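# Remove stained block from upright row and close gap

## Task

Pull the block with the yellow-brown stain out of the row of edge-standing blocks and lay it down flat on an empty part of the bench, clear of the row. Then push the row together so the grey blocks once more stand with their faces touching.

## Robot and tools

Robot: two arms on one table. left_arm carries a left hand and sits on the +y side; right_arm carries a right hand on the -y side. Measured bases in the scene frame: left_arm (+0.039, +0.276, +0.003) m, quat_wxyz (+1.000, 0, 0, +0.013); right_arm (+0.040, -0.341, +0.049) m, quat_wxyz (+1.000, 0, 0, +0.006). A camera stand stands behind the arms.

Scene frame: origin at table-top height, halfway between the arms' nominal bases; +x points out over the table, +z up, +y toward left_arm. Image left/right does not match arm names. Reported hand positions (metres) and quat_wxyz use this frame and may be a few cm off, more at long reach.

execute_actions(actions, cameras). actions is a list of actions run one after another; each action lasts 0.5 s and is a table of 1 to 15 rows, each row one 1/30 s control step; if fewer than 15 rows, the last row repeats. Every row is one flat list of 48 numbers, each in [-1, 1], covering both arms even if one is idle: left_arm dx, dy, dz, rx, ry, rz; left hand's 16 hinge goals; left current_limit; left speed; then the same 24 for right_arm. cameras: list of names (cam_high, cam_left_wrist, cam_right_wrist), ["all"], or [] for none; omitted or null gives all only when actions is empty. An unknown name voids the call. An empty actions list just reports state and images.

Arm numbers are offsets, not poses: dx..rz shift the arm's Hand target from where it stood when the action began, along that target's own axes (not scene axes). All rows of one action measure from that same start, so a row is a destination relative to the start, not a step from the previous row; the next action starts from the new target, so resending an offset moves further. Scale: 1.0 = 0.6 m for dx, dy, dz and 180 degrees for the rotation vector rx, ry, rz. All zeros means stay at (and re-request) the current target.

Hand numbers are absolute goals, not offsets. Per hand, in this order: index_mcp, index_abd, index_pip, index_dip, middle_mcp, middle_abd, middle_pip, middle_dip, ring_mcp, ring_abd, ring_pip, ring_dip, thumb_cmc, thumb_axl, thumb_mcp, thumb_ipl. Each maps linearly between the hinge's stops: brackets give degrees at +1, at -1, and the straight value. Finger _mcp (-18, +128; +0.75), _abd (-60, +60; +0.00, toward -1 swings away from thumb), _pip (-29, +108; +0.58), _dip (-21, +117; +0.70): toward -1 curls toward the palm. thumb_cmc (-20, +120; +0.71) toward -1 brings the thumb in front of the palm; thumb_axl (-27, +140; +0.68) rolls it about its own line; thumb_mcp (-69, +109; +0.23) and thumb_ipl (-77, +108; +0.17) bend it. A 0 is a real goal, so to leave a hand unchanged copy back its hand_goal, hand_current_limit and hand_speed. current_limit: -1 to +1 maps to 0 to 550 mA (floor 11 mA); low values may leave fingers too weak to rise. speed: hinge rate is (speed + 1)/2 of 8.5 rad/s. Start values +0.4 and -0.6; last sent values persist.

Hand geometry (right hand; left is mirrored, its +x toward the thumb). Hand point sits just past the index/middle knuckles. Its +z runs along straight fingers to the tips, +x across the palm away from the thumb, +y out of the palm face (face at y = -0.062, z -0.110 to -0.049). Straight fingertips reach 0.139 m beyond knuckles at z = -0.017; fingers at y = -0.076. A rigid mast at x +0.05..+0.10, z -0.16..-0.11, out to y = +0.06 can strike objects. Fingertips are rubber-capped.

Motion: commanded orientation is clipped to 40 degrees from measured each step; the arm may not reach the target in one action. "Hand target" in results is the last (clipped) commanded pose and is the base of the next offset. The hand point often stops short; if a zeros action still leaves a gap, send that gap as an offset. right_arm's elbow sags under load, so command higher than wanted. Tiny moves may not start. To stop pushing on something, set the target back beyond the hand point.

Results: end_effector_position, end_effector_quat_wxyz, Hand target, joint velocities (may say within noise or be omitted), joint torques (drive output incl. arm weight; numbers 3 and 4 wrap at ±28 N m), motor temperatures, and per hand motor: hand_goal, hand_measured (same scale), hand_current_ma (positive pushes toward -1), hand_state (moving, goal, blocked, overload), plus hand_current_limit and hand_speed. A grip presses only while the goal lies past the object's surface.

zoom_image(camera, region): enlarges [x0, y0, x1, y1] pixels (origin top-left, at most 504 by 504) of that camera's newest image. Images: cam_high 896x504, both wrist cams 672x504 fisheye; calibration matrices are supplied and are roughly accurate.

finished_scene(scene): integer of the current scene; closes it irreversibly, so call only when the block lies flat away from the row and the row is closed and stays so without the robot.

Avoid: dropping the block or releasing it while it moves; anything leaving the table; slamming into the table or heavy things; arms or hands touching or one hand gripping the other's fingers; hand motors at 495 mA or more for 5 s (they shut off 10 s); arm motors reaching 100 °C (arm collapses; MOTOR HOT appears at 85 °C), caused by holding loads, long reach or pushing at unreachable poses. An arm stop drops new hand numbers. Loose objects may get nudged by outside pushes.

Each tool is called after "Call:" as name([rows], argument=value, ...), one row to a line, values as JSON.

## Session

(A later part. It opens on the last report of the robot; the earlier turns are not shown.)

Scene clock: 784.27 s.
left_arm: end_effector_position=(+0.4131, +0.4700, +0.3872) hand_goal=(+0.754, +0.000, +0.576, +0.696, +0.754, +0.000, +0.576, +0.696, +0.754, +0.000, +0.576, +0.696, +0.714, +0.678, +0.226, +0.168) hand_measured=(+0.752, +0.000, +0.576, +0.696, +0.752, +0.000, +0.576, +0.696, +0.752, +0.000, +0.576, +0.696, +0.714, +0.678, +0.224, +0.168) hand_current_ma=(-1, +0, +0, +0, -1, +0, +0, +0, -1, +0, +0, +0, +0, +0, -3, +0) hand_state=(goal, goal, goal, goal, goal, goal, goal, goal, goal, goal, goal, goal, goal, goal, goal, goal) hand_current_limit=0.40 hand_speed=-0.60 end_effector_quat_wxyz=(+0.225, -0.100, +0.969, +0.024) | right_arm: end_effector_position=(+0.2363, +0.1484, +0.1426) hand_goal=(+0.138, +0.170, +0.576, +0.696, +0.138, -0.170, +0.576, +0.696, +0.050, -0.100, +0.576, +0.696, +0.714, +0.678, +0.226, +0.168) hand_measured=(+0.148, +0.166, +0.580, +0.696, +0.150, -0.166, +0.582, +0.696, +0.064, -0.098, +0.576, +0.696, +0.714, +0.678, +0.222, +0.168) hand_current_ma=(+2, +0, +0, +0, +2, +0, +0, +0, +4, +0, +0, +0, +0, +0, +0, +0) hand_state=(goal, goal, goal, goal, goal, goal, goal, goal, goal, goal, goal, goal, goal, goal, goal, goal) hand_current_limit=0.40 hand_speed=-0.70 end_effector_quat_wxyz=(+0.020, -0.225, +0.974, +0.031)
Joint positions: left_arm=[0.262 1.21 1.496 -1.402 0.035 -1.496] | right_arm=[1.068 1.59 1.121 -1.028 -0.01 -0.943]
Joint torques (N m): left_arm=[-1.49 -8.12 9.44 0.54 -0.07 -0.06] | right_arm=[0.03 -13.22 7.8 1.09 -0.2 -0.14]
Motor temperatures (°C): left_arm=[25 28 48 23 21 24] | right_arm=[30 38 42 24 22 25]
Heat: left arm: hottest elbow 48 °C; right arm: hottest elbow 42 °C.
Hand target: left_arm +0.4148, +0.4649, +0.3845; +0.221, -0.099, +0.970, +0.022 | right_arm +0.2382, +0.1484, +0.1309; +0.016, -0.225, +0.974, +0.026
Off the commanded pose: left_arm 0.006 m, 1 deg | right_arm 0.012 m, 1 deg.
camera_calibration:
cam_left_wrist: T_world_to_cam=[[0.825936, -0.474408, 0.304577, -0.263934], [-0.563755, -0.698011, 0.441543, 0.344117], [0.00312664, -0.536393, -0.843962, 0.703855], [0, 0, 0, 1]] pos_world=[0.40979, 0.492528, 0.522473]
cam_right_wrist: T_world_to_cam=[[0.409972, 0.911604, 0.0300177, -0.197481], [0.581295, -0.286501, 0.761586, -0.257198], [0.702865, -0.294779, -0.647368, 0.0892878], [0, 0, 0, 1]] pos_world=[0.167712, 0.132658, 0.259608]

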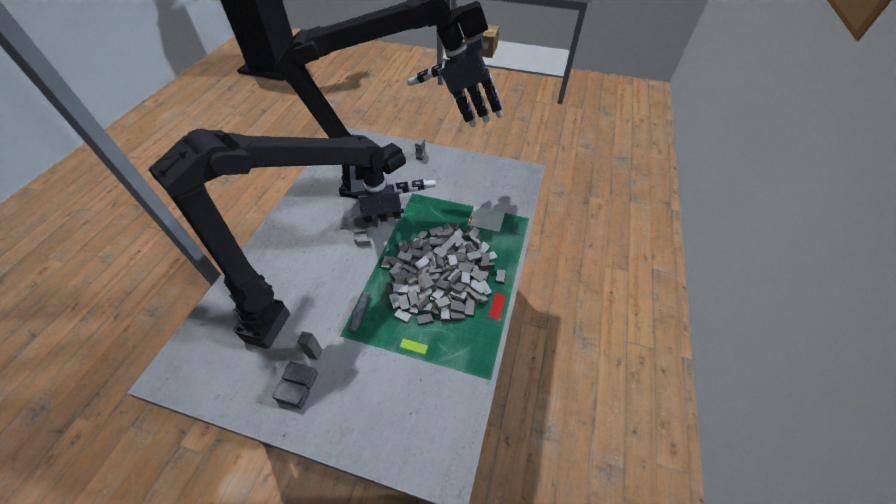

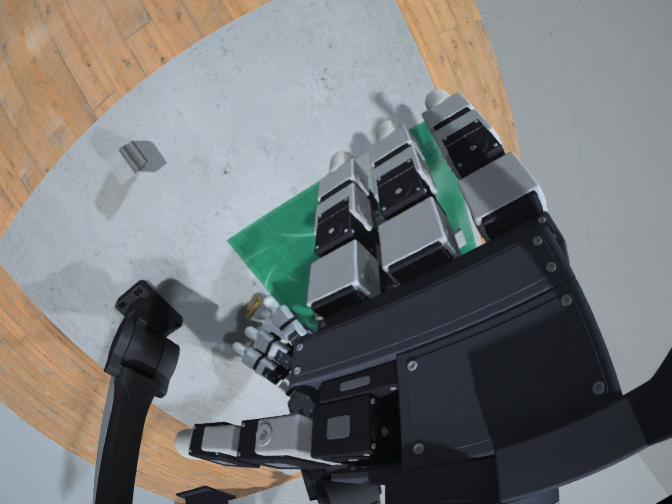

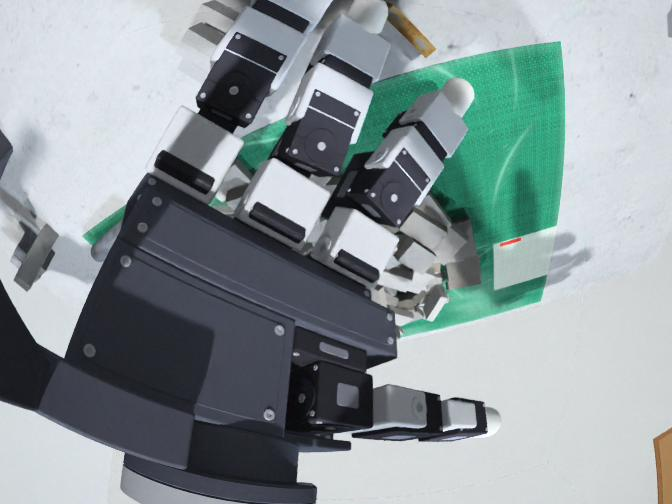

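Call:
execute_actions([
  [[0,0,0,0,0,0,0.754,0,0.576,0.696,0.754,0,0.576,0.696,0.754,0,0.576,0.696,0.714,0.678,0.226,0.168,0.4,-0.6,0.0098,0.0012,0.05,0,0,0,0.122,0.17,0.576,0.696,0.122,-0.17,0.576,0.696,0.0,-0.1,0.576,0.696,0.714,0.678,0.226,0.168,0.4,-0.7]],
], cameras=["cam_left_wrist","cam_right_wrist"])

Call:
zoom_image(camera="cam_left_wrist", region=[215, 270, 295, 350])

Call:
zoom_image(camera="cam_right_wrist", region=[330, 0, 490, 120])

Scene clock: 797.67 s.
left_arm: end_effector_position=(+0.4131, +0.4700, +0.3872) hand_goal=(+0.754, +0.000, +0.576, +0.696, +0.754, +0.000, +0.576, +0.696, +0.754, +0.000, +0.576, +0.696, +0.714, +0.678, +0.226, +0.168) hand_measured=(+0.752, +0.000, +0.576, +0.696, +0.752, +0.000, +0.576, +0.696, +0.752, +0.000, +0.576, +0.696, +0.714, +0.678, +0.224, +0.168) hand_current_ma=(-1, +0, +0, +0, -1, +0, +0, +0, -1, +0, +0, +0, +0, +0, -3, +0) hand_state=(goal, goal, goal, goal, goal, goal, goal, goal, goal, goal, goal, goal, goal, goal, goal, goal) hand_current_limit=0.40 hand_speed=-0.60 end_effector_quat_wxyz=(+0.225, -0.100, +0.969, +0.024) | right_arm: end_effector_position=(+0.2358, +0.1475, +0.1139) hand_goal=(+0.122, +0.170, +0.576, +0.696, +0.122, -0.170, +0.576, +0.696, +0.000, -0.100, +0.576, +0.696, +0.714, +0.678, +0.226, +0.168) hand_measured=(+0.134, +0.166, +0.580, +0.696, +0.136, -0.166, +0.582, +0.696, +0.016, -0.098, +0.576, +0.696, +0.714, +0.678, +0.222, +0.168) hand_current_ma=(+3, +0, +0, +0, +3, +0, +0, +0, +5, +0, +0, +0, +0, +0, +0, +0) hand_state=(goal, goal, goal, goal, goal, goal, goal, goal, goal, goal, goal, goal, goal, goal, goal, goal) hand_current_limit=0.40 hand_speed=-0.70 end_effector_quat_wxyz=(+0.021, -0.225, +0.974, +0.032)
Joint positions: left_arm=[0.262 1.21 1.496 -1.402 0.035 -1.496] | right_arm=[1.068 1.624 1.077 -0.946 -0.01 -0.943]
Joint torques (N m): left_arm=[-1.26 -7.77 9.52 0.7 -0.1 -0.08] | right_arm=[1.03 -13.33 7.21 1.09 -0.17 -0.04]
Heat: left arm: hottest elbow 48 °C; right arm: hottest elbow 40 °C.
Hand target: left_arm +0.4148, +0.4649, +0.3845; +0.221, -0.099, +0.970, +0.022 | right_arm +0.2332, +0.1482, +0.1008; +0.016, -0.225, +0.974, +0.026
Off the commanded pose: left_arm 0.006 m, 1 deg | right_arm 0.013 m, 1 deg.
camera_calibration:
cam_left_wrist: T_world_to_cam=[[0.825936, -0.474408, 0.304577, -0.263934], [-0.563755, -0.698011, 0.441543, 0.344117], [0.00312664, -0.536393, -0.843962, 0.703855], [0, 0, 0, 1]] pos_world=[0.40979, 0.492528, 0.522473]
cam_right_wrist: T_world_to_cam=[[0.409959, 0.911507, 0.0329958, -0.195819], [0.580217, -0.288529, 0.761643, -0.234796], [0.703763, -0.293098, -0.647157, 0.0703326], [0, 0, 0, 1]] pos_world=[0.167013, 0.131359, 0.230808]
Images, in order (width x height): cam_left_wrist 672x504, cam_right_wrist 672x504.

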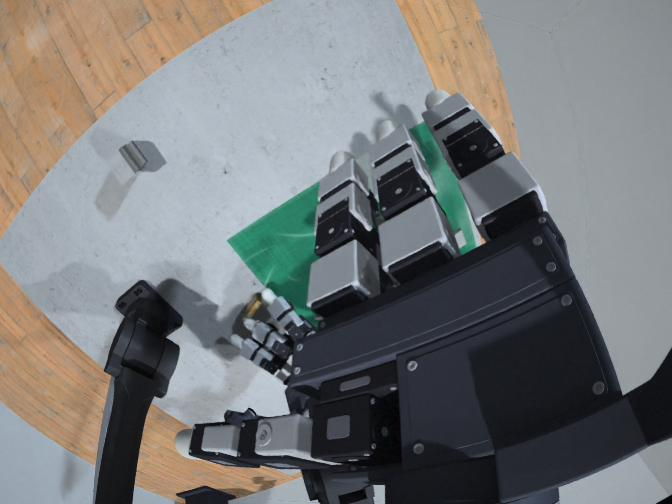

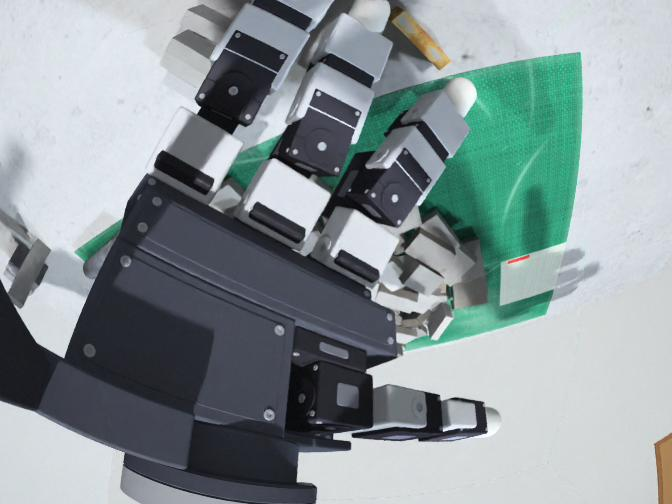

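Scaled by 6.300 from the camera's 672x504 image, which has a finer 960x720 frame.

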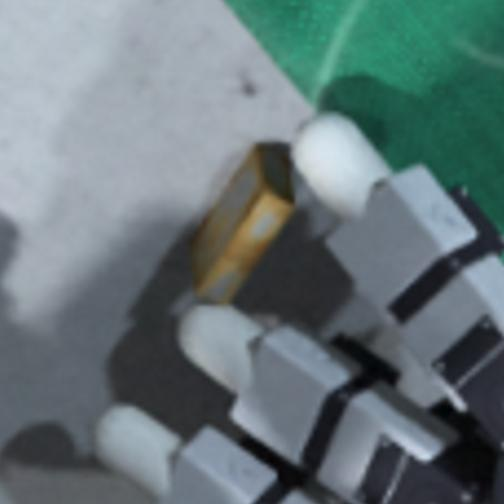

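Scaled by 3.150 from the camera's 672x504 image, which has a finer 960x720 frame.

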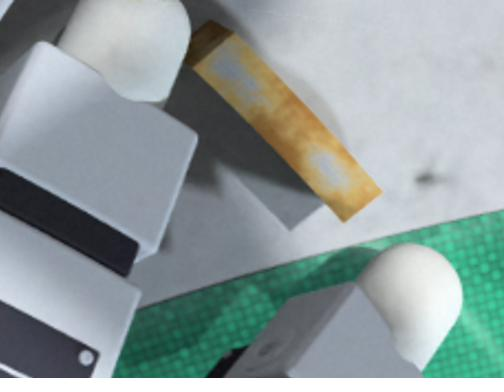

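Call:
execute_actions([
  [[0,0,0,0,0,0,0.754,0,0.576,0.696,0.754,0,0.576,0.696,0.754,0,0.576,0.696,0.714,0.678,0.226,0.168,0.4,-0.6,0.004,0,0.013,0,0,0,0.101,0.17,0.576,0.696,0.101,-0.17,0.576,0.696,-0.05,-0.1,0.576,0.696,0.714,0.678,0.226,0.168,0.4,-0.8]],
], cameras=["cam_left_wrist","cam_right_wrist"])

Call:
zoom_image(camera="cam_left_wrist", region=[215, 270, 295, 350])

Call:
zoom_image(camera="cam_right_wrist", region=[330, 0, 490, 120])

Scene clock: 810.43 s.
left_arm: end_effector_position=(+0.4131, +0.4700, +0.3872) hand_goal=(+0.754, +0.000, +0.576, +0.696, +0.754, +0.000, +0.576, +0.696, +0.754, +0.000, +0.576, +0.696, +0.714, +0.678, +0.226, +0.168) hand_measured=(+0.752, +0.000, +0.576, +0.696, +0.752, +0.000, +0.576, +0.696, +0.752, +0.000, +0.576, +0.696, +0.714, +0.678, +0.224, +0.168) hand_current_ma=(-1, +0, +0, +0, -1, +0, +0, +0, -1, +0, +0, +0, +0, +0, -3, +0) hand_state=(goal, goal, goal, goal, goal, goal, goal, goal, goal, goal, goal, goal, goal, goal, goal, goal) hand_current_limit=0.40 hand_speed=-0.60 end_effector_quat_wxyz=(+0.225, -0.100, +0.969, +0.024) | right_arm: end_effector_position=(+0.2362, +0.1482, +0.1105) hand_goal=(+0.102, +0.170, +0.576, +0.696, +0.102, -0.170, +0.576, +0.696, -0.050, -0.100, +0.576, +0.696, +0.714, +0.678, +0.226, +0.168) hand_measured=(+0.116, +0.166, +0.580, +0.696, +0.116, -0.166, +0.582, +0.696, -0.032, -0.098, +0.576, +0.696, +0.714, +0.678, +0.222, +0.168) hand_current_ma=(+4, +0, +0, +0, +4, +0, +0, +0, +6, +0, +0, +0, +0, +0, +0, +0) hand_state=(goal, goal, goal, goal, goal, goal, goal, goal, goal, goal, goal, goal, goal, goal, goal, goal) hand_current_limit=0.40 hand_speed=-0.80 end_effector_quat_wxyz=(+0.024, -0.225, +0.973, +0.036)
Joint positions: left_arm=[0.262 1.21 1.496 -1.402 0.035 -1.496] | right_arm=[1.068 1.627 1.067 -0.924 -0.01 -0.943]
Joint torques (N m): left_arm=[-1.49 -7.82 9.52 0.58 -0.1 -0.08] | right_arm=[1.26 -12.75 6.82 1.06 -0.15 -0.01]
Heat: left arm: hottest elbow 48 °C; right arm: hottest elbow 39 °C.
Hand target: left_arm +0.4148, +0.4649, +0.3845; +0.221, -0.099, +0.970, +0.022 | right_arm +0.2311, +0.1475, +0.0928; +0.016, -0.225, +0.974, +0.026
Off the commanded pose: left_arm 0.006 m, 1 deg | right_arm 0.018 m, 2 deg.
camera_calibration:
cam_left_wrist: T_world_to_cam=[[0.825936, -0.474408, 0.304577, -0.263934], [-0.563755, -0.698011, 0.441543, 0.344117], [0.00312664, -0.536393, -0.843962, 0.703855], [0, 0, 0, 1]] pos_world=[0.40979, 0.492528, 0.522473]
cam_right_wrist: T_world_to_cam=[[0.40979, 0.91119, 0.0424965, -0.197466], [0.576797, -0.294932, 0.761788, -0.230477], [0.706667, -0.287661, -0.646431, 0.0664286], [0, 0, 0, 1]] pos_world=[0.166915, 0.131063, 0.226908]
Images, in order (width x height): cam_left_wrist 672x504, cam_right_wrist 672x504.

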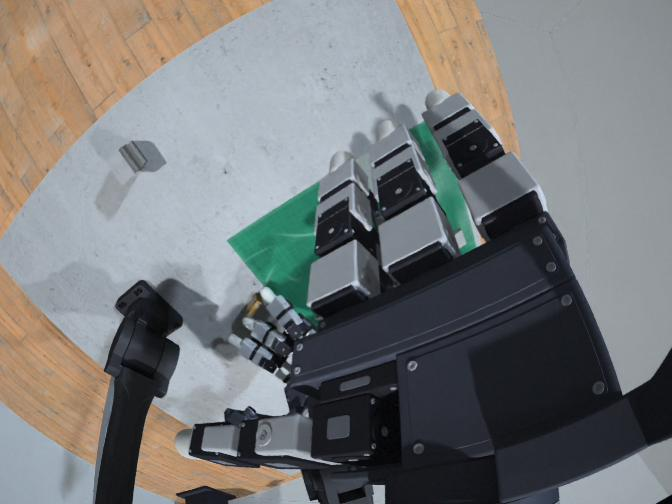

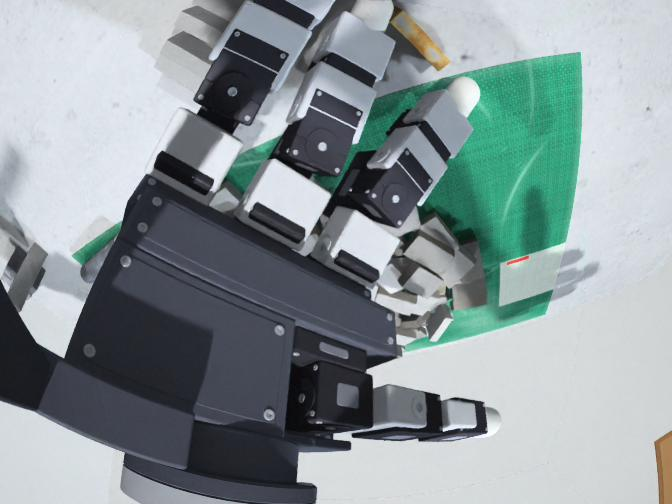

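Scaled by 6.300 from the camera's 672x504 image, which has a finer 960x720 frame.

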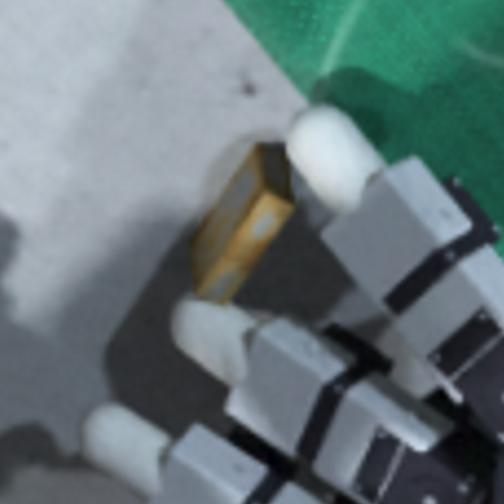

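Scaled by 3.150 from the camera's 672x504 image, which has a finer 960x720 frame.

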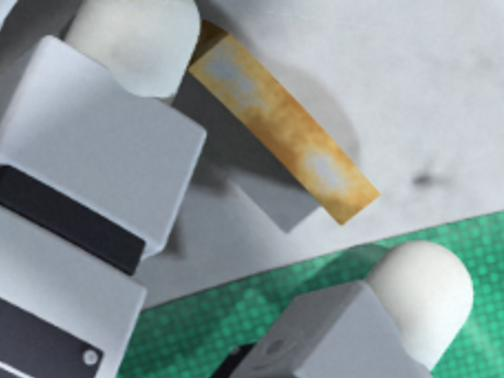

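Call:
execute_actions([
  [[0,0,0,0,0,0,0.754,0,0.576,0.696,0.754,0,0.576,0.696,0.754,0,0.576,0.696,0.714,0.678,0.226,0.168,0.4,-0.6,0.002,0,0.018,0,0,0,0.068,0.17,0.576,0.696,0.068,-0.17,0.576,0.696,-0.1,-0.1,0.576,0.696,0.714,0.678,0.226,0.168,0.4,-0.8]],
], cameras=["cam_left_wrist","cam_right_wrist"])

Call:
zoom_image(camera="cam_left_wrist", region=[225, 280, 285, 340])

Call:
zoom_image(camera="cam_right_wrist", region=[330, 0, 490, 120])

Scene clock: 838.67 s.
left_arm: end_effector_position=(+0.4131, +0.4700, +0.3872) hand_goal=(+0.754, +0.000, +0.576, +0.696, +0.754, +0.000, +0.576, +0.696, +0.754, +0.000, +0.576, +0.696, +0.714, +0.678, +0.226, +0.168) hand_measured=(+0.752, +0.000, +0.576, +0.696, +0.752, +0.000, +0.576, +0.696, +0.752, +0.000, +0.576, +0.696, +0.714, +0.678, +0.224, +0.168) hand_current_ma=(-1, +0, +0, +0, -1, +0, +0, +0, -1, +0, +0, +0, +0, +0, -3, +0) hand_state=(goal, goal, goal, goal, goal, goal, goal, goal, goal, goal, goal, goal, goal, goal, goal, goal) hand_current_limit=0.40 hand_speed=-0.60 end_effector_quat_wxyz=(+0.225, -0.100, +0.969, +0.024) | right_arm: end_effector_position=(+0.2358, +0.1476, +0.0980) hand_goal=(+0.068, +0.170, +0.576, +0.696, +0.068, -0.170, +0.576, +0.696, -0.100, -0.100, +0.576, +0.696, +0.714, +0.678, +0.226, +0.168) hand_measured=(+0.082, +0.166, +0.580, +0.696, +0.080, -0.170, +0.580, +0.696, -0.080, -0.098, +0.576, +0.696, +0.714, +0.678, +0.222, +0.168) hand_current_ma=(+4, +0, +0, +0, +3, +0, +0, +0, +7, +0, +0, +0, +0, +0, +0, +0) hand_state=(goal, goal, goal, goal, goal, goal, goal, goal, goal, goal, goal, goal, goal, goal, goal, goal) hand_current_limit=0.40 hand_speed=-0.80 end_effector_quat_wxyz=(+0.023, -0.225, +0.974, +0.035)
Joint positions: left_arm=[0.262 1.21 1.496 -1.402 0.035 -1.496] | right_arm=[1.068 1.646 1.053 -0.895 -0.01 -0.943]
Joint torques (N m): left_arm=[-1.38 -7.88 9.46 0.62 -0.07 -0.06] | right_arm=[1.49 -12.92 6.75 1.1 -0.16 0.01]
Heat: left arm: hottest elbow 48 °C; right arm: hottest elbow 38 °C.
Hand target: left_arm +0.4148, +0.4649, +0.3845; +0.221, -0.099, +0.970, +0.022 | right_arm +0.2303, +0.1477, +0.0821; +0.016, -0.225, +0.974, +0.026
Off the commanded pose: left_arm 0.006 m, 1 deg | right_arm 0.017 m, 1 deg.
camera_calibration:
cam_left_wrist: T_world_to_cam=[[0.825936, -0.474408, 0.304577, -0.263934], [-0.563755, -0.698011, 0.441543, 0.344117], [0.00312664, -0.536393, -0.843962, 0.703855], [0, 0, 0, 1]] pos_world=[0.40979, 0.492528, 0.522473]
cam_right_wrist: T_world_to_cam=[[0.40979, 0.91134, 0.0391358, -0.196017], [0.577996, -0.292613, 0.761774, -0.221609], [0.705686, -0.289547, -0.64666, 0.0589503], [0, 0, 0, 1]] pos_world=[0.166814, 0.130862, 0.214608]
Images, in order (width x height): cam_left_wrist 672x504, cam_right_wrist 672x504.

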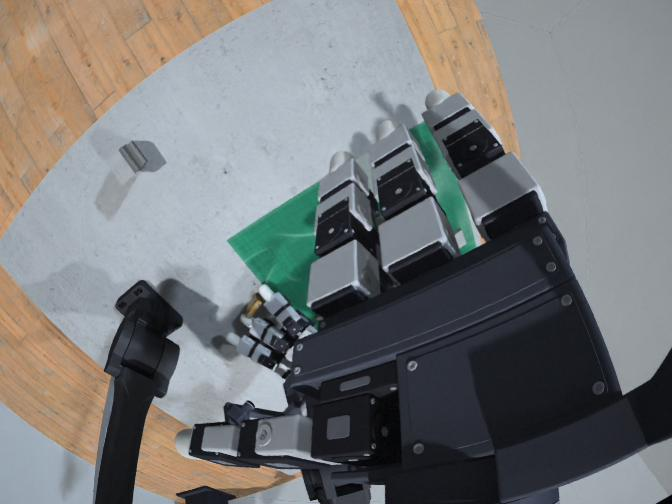

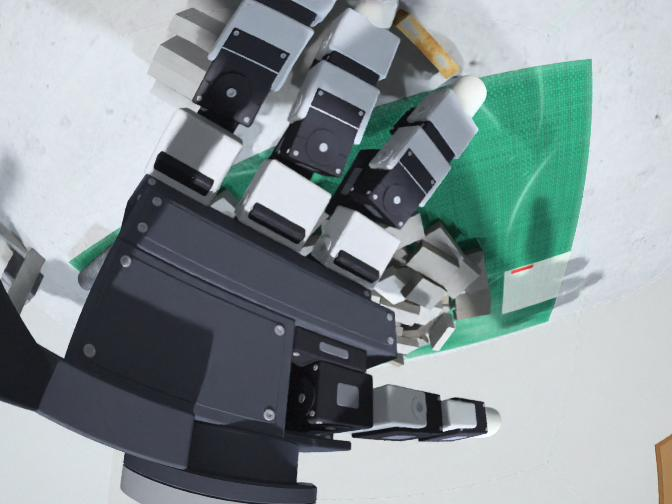

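Scaled by 8.400 from the camera's 672x504 image, which has a finer 960x720 frame.

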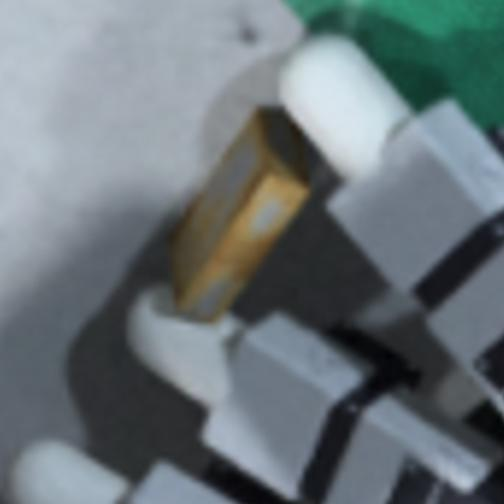

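Scaled by 3.150 from the camera's 672x504 image, which has a finer 960x720 frame.

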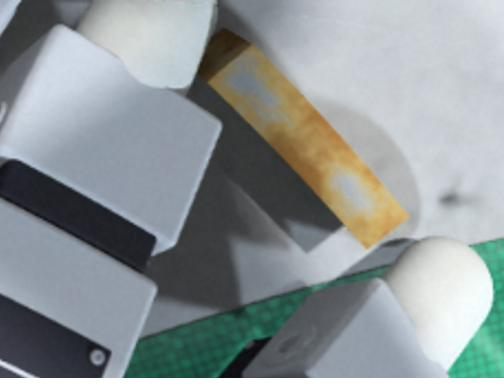

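Call:
execute_actions([
  [[0,0,0,0,0,0,0.754,0,0.576,0.696,0.754,0,0.576,0.696,0.754,0,0.576,0.696,0.714,0.678,0.226,0.168,0.4,-0.6,0,0,0,0,0,0,0.068,0.05,0.576,0.696,0.068,-0.13,0.576,0.696,-0.1,-0.1,0.576,0.696,0.714,0.678,0.226,0.168,0.2,-0.92]],
  [[0,0,0,0,0,0,0.754,0,0.576,0.696,0.754,0,0.576,0.696,0.754,0,0.576,0.696,0.714,0.678,0.226,0.168,0.4,-0.6,0,0,0,0,0,0,0.068,-0.12,0.576,0.696,0.068,-0.02,0.576,0.696,-0.1,-0.1,0.576,0.696,0.714,0.678,0.226,0.168,0.2,-0.92]],
], cameras=["cam_left_wrist","cam_right_wrist"])

Call:
zoom_image(camera="cam_left_wrist", region=[225, 280, 285, 340])

Call:
zoom_image(camera="cam_right_wrist", region=[330, 0, 490, 120])

Scene clock: 847.30 s.
left_arm: end_effector_position=(+0.4131, +0.4700, +0.3872) hand_goal=(+0.754, +0.000, +0.576, +0.696, +0.754, +0.000, +0.576, +0.696, +0.754, +0.000, +0.576, +0.696, +0.714, +0.678, +0.226, +0.168) hand_measured=(+0.752, +0.000, +0.576, +0.696, +0.752, +0.000, +0.576, +0.696, +0.752, +0.000, +0.576, +0.696, +0.714, +0.678, +0.224, +0.168) hand_current_ma=(-1, +0, +0, +0, -1, +0, +0, +0, -1, +0, +0, +0, +0, +0, -3, +0) hand_state=(goal, goal, goal, goal, goal, goal, goal, goal, goal, goal, goal, goal, goal, goal, goal, goal) hand_current_limit=0.40 hand_speed=-0.60 end_effector_quat_wxyz=(+0.225, -0.100, +0.969, +0.024) | right_arm: end_effector_position=(+0.2359, +0.1476, +0.0980) hand_goal=(+0.068, -0.120, +0.576, +0.696, +0.068, -0.020, +0.576, +0.696, -0.100, -0.100, +0.576, +0.696, +0.714, +0.678, +0.226, +0.168) hand_measured=(+0.082, +0.046, +0.580, +0.696, +0.080, -0.138, +0.580, +0.696, -0.080, -0.098, +0.576, +0.696, +0.714, +0.678, +0.222, +0.168) hand_current_ma=(+4, +308, +0, +0, +3, -159, +0, +0, +7, +0, +0, +0, +0, +0, +0, +0) hand_state=(goal, blocked, goal, goal, goal, blocked, goal, goal, goal, goal, goal, goal, goal, goal, goal, goal) hand_current_limit=0.20 hand_speed=-0.92 end_effector_quat_wxyz=(+0.023, -0.224, +0.974, +0.035)
Joint positions: left_arm=[0.262 1.21 1.496 -1.402 0.035 -1.496] | right_arm=[1.068 1.646 1.053 -0.895 -0.01 -0.942]
Joint torques (N m): left_arm=[-1.38 -8 9.43 0.75 -0.07 -0.05] | right_arm=[1.55 -13.04 6.8 1.11 -0.17 0.01]
Motor temperatures (°C): left_arm=[25 28 48 23 21 24] | right_arm=[30 36 37 24 22 25]
Heat: left arm: hottest elbow 48 °C; right arm: hottest elbow 37 °C.
Hand target: left_arm +0.4148, +0.4649, +0.3845; +0.221, -0.099, +0.970, +0.022 | right_arm +0.2303, +0.1477, +0.0821; +0.016, -0.225, +0.974, +0.026
Off the commanded pose: left_arm 0.006 m, 1 deg | right_arm 0.017 m, 1 deg.
camera_calibration:
cam_left_wrist: T_world_to_cam=[[0.825936, -0.474408, 0.304577, -0.263934], [-0.563755, -0.698011, 0.441543, 0.344117], [0.00312664, -0.536393, -0.843962, 0.703855], [0, 0, 0, 1]] pos_world=[0.40979, 0.492528, 0.522473]
cam_right_wrist: T_world_to_cam=[[0.410173, 0.911171, 0.0390709, -0.196045], [0.577977, -0.292844, 0.761698, -0.221559], [0.705479, -0.289846, -0.646753, 0.0590438], [0, 0, 0, 1]] pos_world=[0.166814, 0.130862, 0.214608]
Images, in order (width x height): cam_left_wrist 672x504, cam_right_wrist 672x504.

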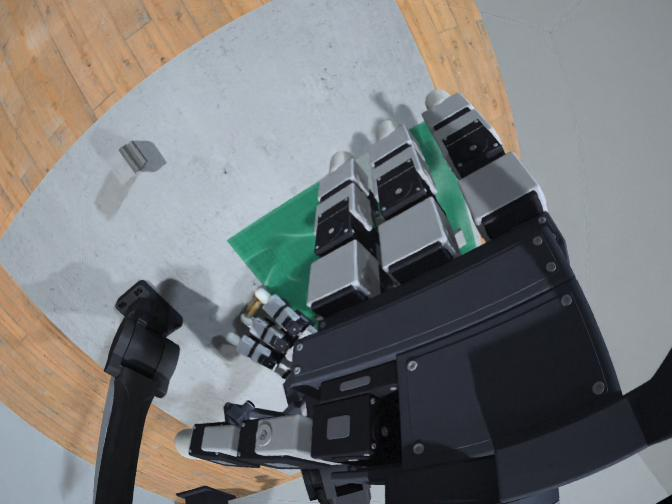

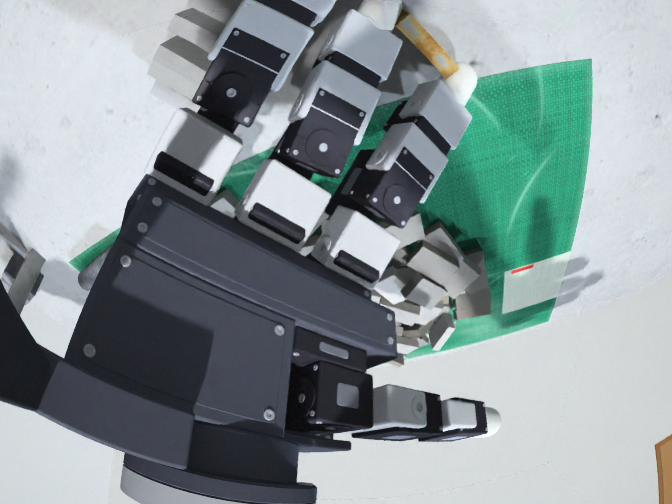

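Scaled by 8.400 from the camera's 672x504 image, which has a finer 960x720 frame.

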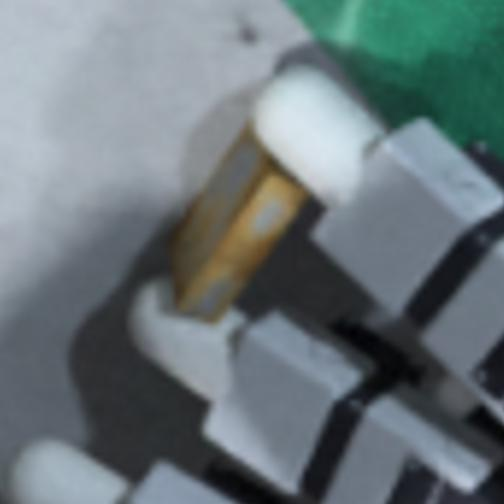

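Scaled by 3.150 from the camera's 672x504 image, which has a finer 960x720 frame.

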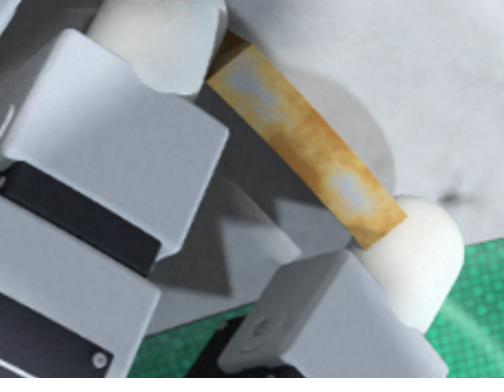

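Call:
execute_actions([
  [[0,0,0,0,0,0,0.754,0,0.576,0.696,0.754,0,0.576,0.696,0.754,0,0.576,0.696,0.714,0.678,0.226,0.168,0.4,-0.6,0.004,-0.035,0.0,0,0,0,0.068,-0.10,0.576,0.696,0.068,-0.02,0.576,0.696,-0.1,-0.1,0.576,0.696,0.714,0.678,0.226,0.168,0.2,-0.92]],
], cameras=["cam_left_wrist"])

Call:
zoom_image(camera="cam_left_wrist", region=[225, 280, 285, 340])

Scene clock: 857.10 s.
left_arm: end_effector_position=(+0.4131, +0.4700, +0.3872) hand_goal=(+0.754, +0.000, +0.576, +0.696, +0.754, +0.000, +0.576, +0.696, +0.754, +0.000, +0.576, +0.696, +0.714, +0.678, +0.226, +0.168) hand_measured=(+0.752, +0.000, +0.576, +0.696, +0.752, +0.000, +0.576, +0.696, +0.752, +0.000, +0.576, +0.696, +0.714, +0.678, +0.224, +0.168) hand_current_ma=(-1, +0, +0, +0, -1, +0, +0, +0, -1, +0, +0, +0, +0, +0, -3, +0) hand_state=(goal, goal, goal, goal, goal, goal, goal, goal, goal, goal, goal, goal, goal, goal, goal, goal) hand_current_limit=0.40 hand_speed=-0.60 end_effector_quat_wxyz=(+0.225, -0.100, +0.969, +0.024) | right_arm: end_effector_position=(+0.2385, +0.1400, +0.0914) hand_goal=(+0.068, -0.100, +0.576, +0.696, +0.068, -0.020, +0.576, +0.696, -0.100, -0.100, +0.576, +0.696, +0.714, +0.678, +0.226, +0.168) hand_measured=(+0.056, +0.046, +0.566, +0.692, +0.054, -0.138, +0.564, +0.692, -0.082, -0.098, +0.576, +0.696, +0.714, +0.678, +0.222, +0.168) hand_current_ma=(-3, +239, -2, +0, -4, -159, -2, +0, +6, +0, +0, +0, +0, +0, +0, +0) hand_state=(goal, blocked, goal, goal, goal, blocked, goal, goal, goal, goal, goal, goal, goal, goal, goal, goal) hand_current_limit=0.20 hand_speed=-0.92 end_effector_quat_wxyz=(+0.023, -0.221, +0.974, +0.036)
Joint positions: left_arm=[0.262 1.21 1.496 -1.402 0.035 -1.496] | right_arm=[1.055 1.642 1.026 -0.87 -0.014 -0.948]
Joint torques (N m): left_arm=[-1.55 -7.82 9.47 0.66 -0.04 -0.07] | right_arm=[-0.5 -15.15 5.39 0.51 -0.11 -0.29]
Heat: left arm: hottest elbow 48 °C; right arm: hottest shoulder 36 °C.
Hand target: left_arm +0.4148, +0.4649, +0.3845; +0.221, -0.099, +0.970, +0.022 | right_arm +0.2374, +0.1278, +0.0811; +0.016, -0.225, +0.974, +0.026
Off the commanded pose: left_arm 0.006 m, 1 deg | right_arm 0.016 m, 2 deg.
camera_calibration:
cam_left_wrist: T_world_to_cam=[[0.825936, -0.474408, 0.304577, -0.263934], [-0.563755, -0.698011, 0.441543, 0.344117], [0.00312664, -0.536393, -0.843962, 0.703855], [0, 0, 0, 1]] pos_world=[0.40979, 0.492528, 0.522473]
Images, in order (width x height): cam_left_wrist 672x504.

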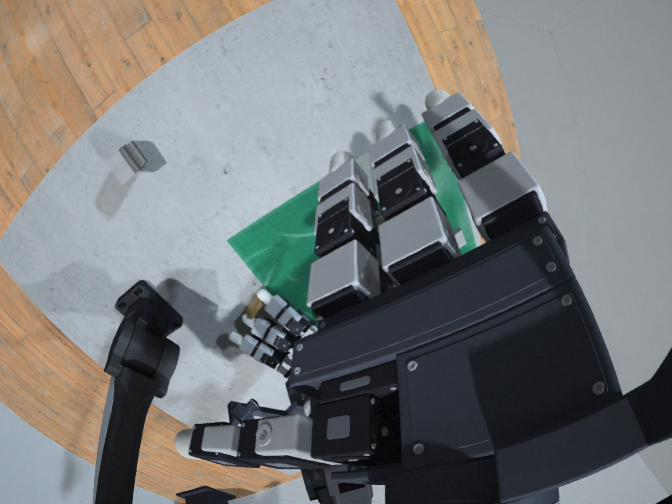

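Scaled by 8.400 from the camera's 672x504 image, which has a finer 960x720 frame.

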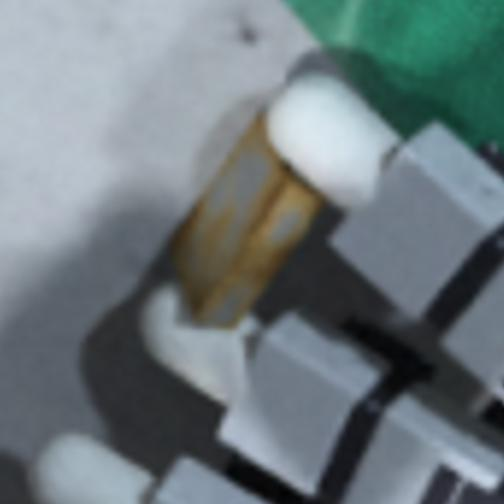

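Call:
execute_actions([
  [[0,0,0,0,0,0,0.754,0,0.576,0.696,0.754,0,0.576,0.696,0.754,0,0.576,0.696,0.714,0.678,0.226,0.168,0.4,-0.6,0.0,-0.02,-0.004,0,0,0,0.068,-0.10,0.576,0.696,0.068,-0.02,0.576,0.696,-0.1,-0.1,0.576,0.696,0.714,0.678,0.226,0.168,0.2,-0.92]],
], cameras=["cam_left_wrist"])

Call:
zoom_image(camera="cam_left_wrist", region=[225, 280, 285, 340])

Scene clock: 862.83 s.
left_arm: end_effector_position=(+0.4131, +0.4700, +0.3872) hand_goal=(+0.754, +0.000, +0.576, +0.696, +0.754, +0.000, +0.576, +0.696, +0.754, +0.000, +0.576, +0.696, +0.714, +0.678, +0.226, +0.168) hand_measured=(+0.752, +0.000, +0.576, +0.696, +0.752, +0.000, +0.576, +0.696, +0.752, +0.000, +0.576, +0.696, +0.714, +0.678, +0.224, +0.168) hand_current_ma=(-1, +0, +0, +0, -1, +0, +0, +0, -1, +0, +0, +0, +0, +0, -3, +0) hand_state=(goal, goal, goal, goal, goal, goal, goal, goal, goal, goal, goal, goal, goal, goal, goal, goal) hand_current_limit=0.40 hand_speed=-0.60 end_effector_quat_wxyz=(+0.225, -0.100, +0.969, +0.024) | right_arm: end_effector_position=(+0.2407, +0.1268, +0.0878) hand_goal=(+0.068, -0.100, +0.576, +0.696, +0.068, -0.020, +0.576, +0.696, -0.100, -0.100, +0.576, +0.696, +0.714, +0.678, +0.226, +0.168) hand_measured=(+0.060, -0.044, +0.566, +0.690, +0.056, -0.084, +0.564, +0.690, -0.082, -0.098, +0.576, +0.696, +0.714, +0.678, +0.222, +0.168) hand_current_ma=(-1, +37, -2, -1, -3, -49, -2, -1, +6, +0, +0, +0, +0, +0, +0, +0) hand_state=(goal, blocked, goal, goal, goal, blocked, goal, goal, goal, goal, goal, goal, goal, goal, goal, goal) hand_current_limit=0.20 hand_speed=-0.92 end_effector_quat_wxyz=(+0.019, -0.226, +0.973, +0.033)
Joint positions: left_arm=[0.262 1.21 1.496 -1.402 0.035 -1.496] | right_arm=[1.033 1.63 1.002 -0.869 -0.018 -0.98]
Joint velocities: left_arm=[within noise] | right_arm=[-0.015 -0.005 0.012 0.002 -0.007 -0.168]
Joint torques (N m): left_arm=[-1.38 -7.82 9.39 0.62 -0.09 -0.06] | right_arm=[-0.73 -15.33 5.82 0.47 -0.02 -0.23]
Heat: left arm: hottest elbow 48 °C; right arm: hottest shoulder 36 °C.
Hand target: left_arm +0.4148, +0.4649, +0.3845; +0.221, -0.099, +0.970, +0.022 | right_arm +0.2425, +0.1169, +0.0828; +0.016, -0.225, +0.974, +0.026
Off the commanded pose: left_arm 0.006 m, 1 deg | right_arm 0.011 m, 1 deg.
camera_calibration:
cam_left_wrist: T_world_to_cam=[[0.825936, -0.474408, 0.304577, -0.263934], [-0.563755, -0.698011, 0.441543, 0.344117], [0.00312664, -0.536393, -0.843962, 0.703855], [0, 0, 0, 1]] pos_world=[0.40979, 0.492528, 0.522473]
Images, in order (width x height): cam_left_wrist 672x504.

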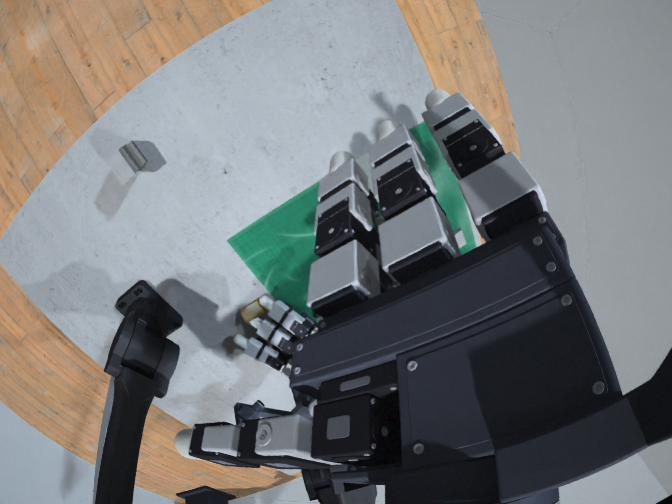

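Scaled by 8.400 from the camera's 672x504 image, which has a finer 960x720 frame.

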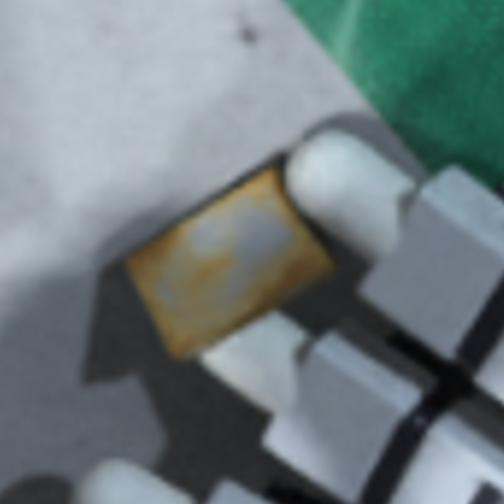

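Call:
execute_actions(actions=[], cameras=["cam_left_wrist","cam_right_wrist","cam_high"])

Call:
zoom_image(camera="cam_right_wrist", region=[330, 0, 490, 120])

Call:
zoom_image(camera="cam_high", region=[350, 190, 420, 260])

Call:
zoom_image(camera="cam_left_wrist", region=[225, 280, 285, 340])

Scene clock: 868.97 s.
left_arm: end_effector_position=(+0.4131, +0.4700, +0.3872) hand_goal=(+0.754, +0.000, +0.576, +0.696, +0.754, +0.000, +0.576, +0.696, +0.754, +0.000, +0.576, +0.696, +0.714, +0.678, +0.226, +0.168) hand_measured=(+0.752, +0.000, +0.576, +0.696, +0.752, +0.000, +0.576, +0.696, +0.752, +0.000, +0.576, +0.696, +0.714, +0.678, +0.224, +0.168) hand_current_ma=(-1, +0, +0, +0, -1, +0, +0, +0, -1, +0, +0, +0, +0, +0, -3, +0) hand_state=(goal, goal, goal, goal, goal, goal, goal, goal, goal, goal, goal, goal, goal, goal, goal, goal) hand_current_limit=0.40 hand_speed=-0.60 end_effector_quat_wxyz=(+0.225, -0.100, +0.969, +0.024) | right_arm: end_effector_position=(+0.2407, +0.1268, +0.0878) hand_goal=(+0.068, -0.100, +0.576, +0.696, +0.068, -0.020, +0.576, +0.696, -0.100, -0.100, +0.576, +0.696, +0.714, +0.678, +0.226, +0.168) hand_measured=(+0.060, -0.044, +0.566, +0.690, +0.056, -0.084, +0.564, +0.690, -0.082, -0.098, +0.576, +0.696, +0.714, +0.678, +0.222, +0.168) hand_current_ma=(-1, +37, -2, -1, -3, -49, -2, -1, +6, +0, +0, +0, +0, +0, +0, +0) hand_state=(goal, blocked, goal, goal, goal, blocked, goal, goal, goal, goal, goal, goal, goal, goal, goal, goal) hand_current_limit=0.20 hand_speed=-0.92 end_effector_quat_wxyz=(+0.019, -0.226, +0.973, +0.033)
Joint positions: left_arm=[0.262 1.21 1.496 -1.402 0.035 -1.496] | right_arm=[1.033 1.63 1.002 -0.869 -0.018 -0.98]
Joint velocities: within noise
Joint torques (N m): left_arm=[-1.38 -7.71 9.52 0.7 -0.07 -0.08] | right_arm=[-0.56 -15.44 5.87 0.5 -0.03 -0.21]
Motor temperatures (°C): left_arm=[25 28 48 23 21 24] | right_arm=[30 37 36 24 22 25]
Heat: left arm: hottest elbow 48 °C; right arm: hottest shoulder 37 °C.
Hand target: left_arm +0.4148, +0.4649, +0.3845; +0.221, -0.099, +0.970, +0.022 | right_arm +0.2425, +0.1169, +0.0828; +0.016, -0.225, +0.974, +0.026
Off the commanded pose: left_arm 0.006 m, 1 deg | right_arm 0.011 m, 1 deg.
camera_calibration:
cam_left_wrist: T_world_to_cam=[[0.825936, -0.474408, 0.304577, -0.263934], [-0.563755, -0.698011, 0.441543, 0.344117], [0.00312664, -0.536393, -0.843962, 0.703855], [0, 0, 0, 1]] pos_world=[0.40979, 0.492528, 0.522473]
cam_right_wrist: T_world_to_cam=[[0.407935, 0.912504, 0.0304267, -0.177535], [0.584926, -0.286789, 0.758692, -0.224798], [0.701035, -0.2917, -0.650739, 0.0446527], [0, 0, 0, 1]] pos_world=[0.17261, 0.110557, 0.205011]

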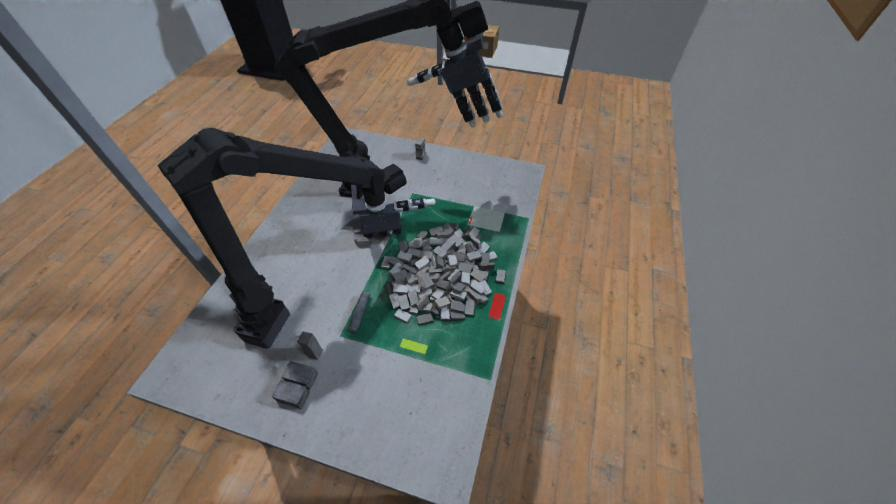

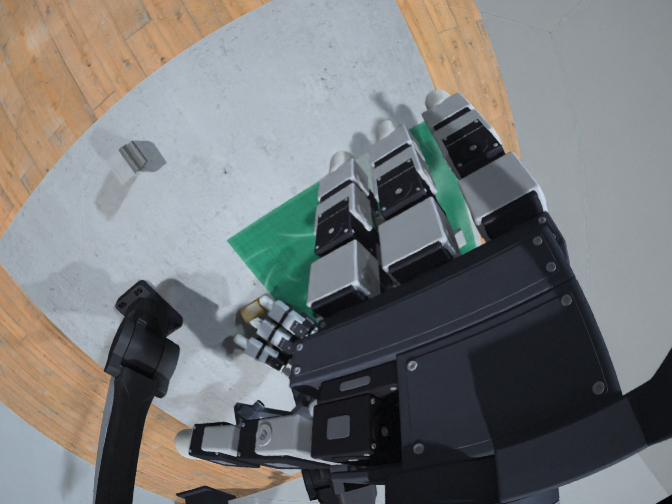

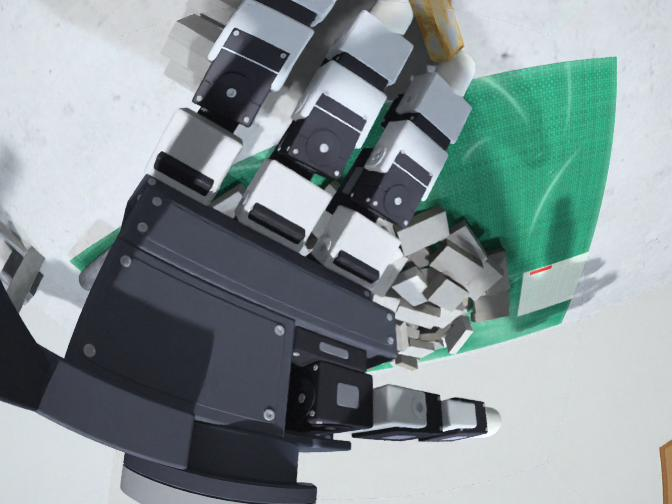

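Scaled by 3.150 from the camera's 672x504 image, which has a finer 960x720 frame.

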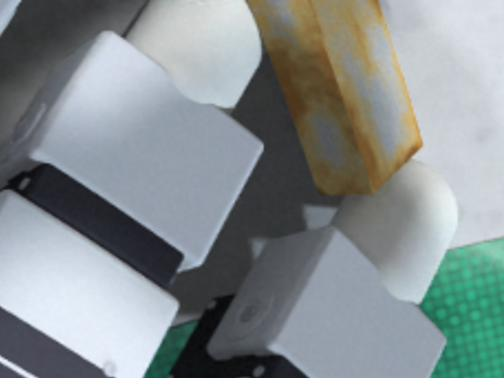

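Scaled by 7.200 from the camera's 896x504 image, which has a finer 1280x720 frame.

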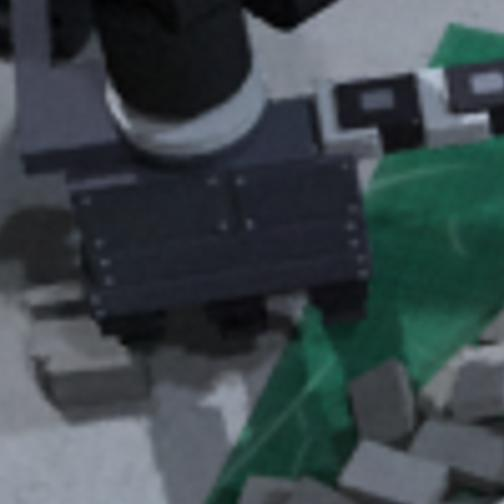

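Scaled by 8.400 from the camera's 672x504 image, which has a finer 960x720 frame.

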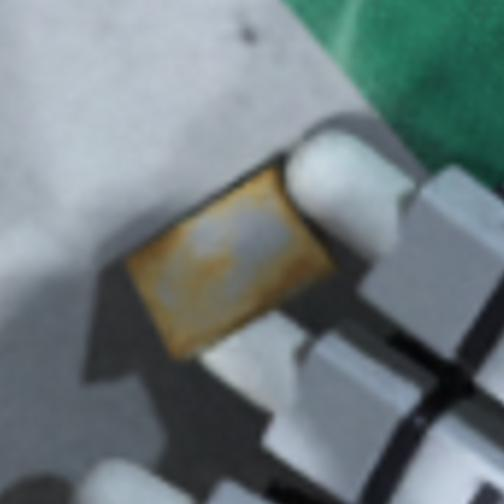

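Call:
execute_actions([
  [[0,0,0,0,0,0,0.754,0,0.576,0.696,0.754,0,0.576,0.696,0.754,0,0.576,0.696,0.714,0.678,0.226,0.168,0.4,-0.6,0,0,0,0,0,0,0.068,0.08,0.576,0.696,0.068,-0.084,0.576,0.696,-0.1,-0.1,0.576,0.696,0.714,0.678,0.226,0.168,0.2,-0.96]],
], cameras=["cam_left_wrist","cam_right_wrist"])

Call:
zoom_image(camera="cam_right_wrist", region=[330, 0, 490, 120])

Call:
zoom_image(camera="cam_left_wrist", region=[225, 280, 285, 340])

Scene clock: 878.70 s.
left_arm: end_effector_position=(+0.4131, +0.4700, +0.3872) hand_goal=(+0.754, +0.000, +0.576, +0.696, +0.754, +0.000, +0.576, +0.696, +0.754, +0.000, +0.576, +0.696, +0.714, +0.678, +0.226, +0.168) hand_measured=(+0.752, +0.000, +0.576, +0.696, +0.752, +0.000, +0.576, +0.696, +0.752, +0.000, +0.576, +0.696, +0.714, +0.678, +0.224, +0.168) hand_current_ma=(-1, +0, +0, +0, -1, +0, +0, +0, -1, +0, +0, +0, +0, +0, -3, +0) hand_state=(goal, goal, goal, goal, goal, goal, goal, goal, goal, goal, goal, goal, goal, goal, goal, goal) hand_current_limit=0.40 hand_speed=-0.60 end_effector_quat_wxyz=(+0.225, -0.100, +0.969, +0.024) | right_arm: end_effector_position=(+0.2403, +0.1268, +0.0880) hand_goal=(+0.068, +0.080, +0.576, +0.696, +0.068, -0.084, +0.576, +0.696, -0.100, -0.100, +0.576, +0.696, +0.714, +0.678, +0.226, +0.168) hand_measured=(+0.060, +0.056, +0.566, +0.690, +0.056, -0.080, +0.564, +0.690, -0.082, -0.098, +0.576, +0.696, +0.714, +0.678, +0.222, +0.168) hand_current_ma=(-1, -7, -2, -1, -3, +0, -2, -1, +5, +0, +0, +0, +0, +0, +0, +0) hand_state=(goal, blocked, goal, goal, goal, goal, goal, goal, goal, goal, goal, goal, goal, goal, goal, goal) hand_current_limit=0.20 hand_speed=-0.96 end_effector_quat_wxyz=(+0.019, -0.228, +0.973, +0.033)
Joint positions: left_arm=[0.262 1.21 1.496 -1.402 0.035 -1.496] | right_arm=[1.033 1.63 1.002 -0.869 -0.018 -0.984]
Joint torques (N m): left_arm=[-1.14 -8.18 9.37 0.65 -0.06 -0.08] | right_arm=[-0.62 -15.21 5.87 0.54 -0.01 -0.17]
Heat: left arm: hottest elbow 48 °C; right arm: hottest shoulder 37 °C.
Hand target: left_arm +0.4148, +0.4649, +0.3845; +0.221, -0.099, +0.970, +0.022 | right_arm +0.2425, +0.1169, +0.0828; +0.016, -0.225, +0.974, +0.026
Off the commanded pose: left_arm 0.006 m, 1 deg | right_arm 0.011 m, 1 deg.
camera_calibration:
cam_left_wrist: T_world_to_cam=[[0.825936, -0.474408, 0.304577, -0.263934], [-0.563755, -0.698011, 0.441543, 0.344117], [0.00312664, -0.536393, -0.843962, 0.703855], [0, 0, 0, 1]] pos_world=[0.40979, 0.492528, 0.522473]
cam_right_wrist: T_world_to_cam=[[0.404121, 0.914182, 0.0309517, -0.176778], [0.585732, -0.284621, 0.758886, -0.225278], [0.70257, -0.288553, -0.650487, 0.0442424], [0, 0, 0, 1]] pos_world=[0.172309, 0.110255, 0.205211]
Images, in order (width x height): cam_left_wrist 672x504, cam_right_wrist 672x504.

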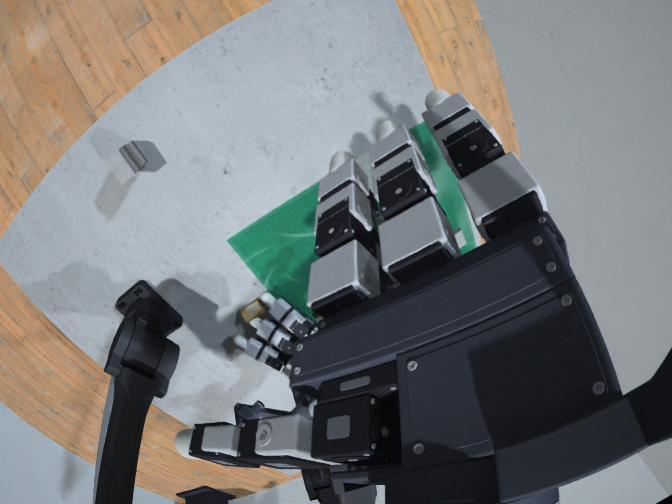

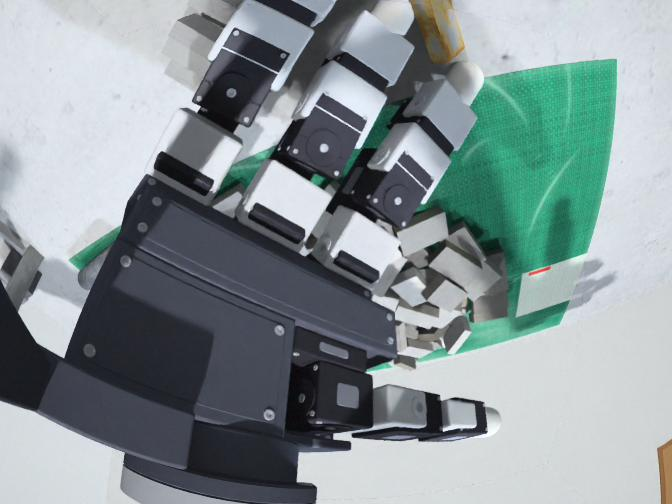

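Scaled by 3.150 from the camera's 672x504 image, which has a finer 960x720 frame.

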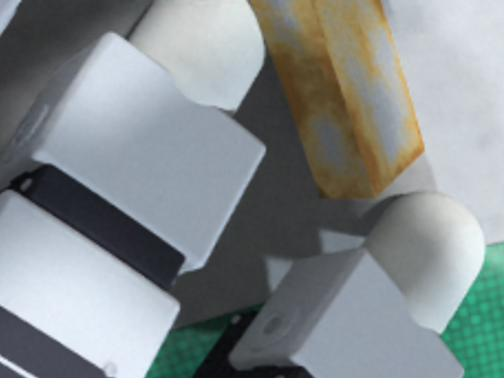

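Scaled by 8.400 from the camera's 672x504 image, which has a finer 960x720 frame.

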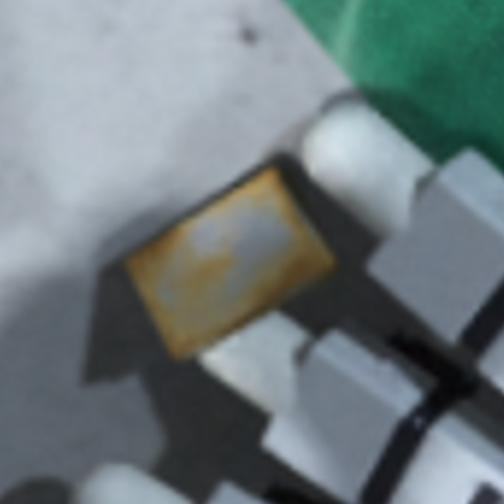

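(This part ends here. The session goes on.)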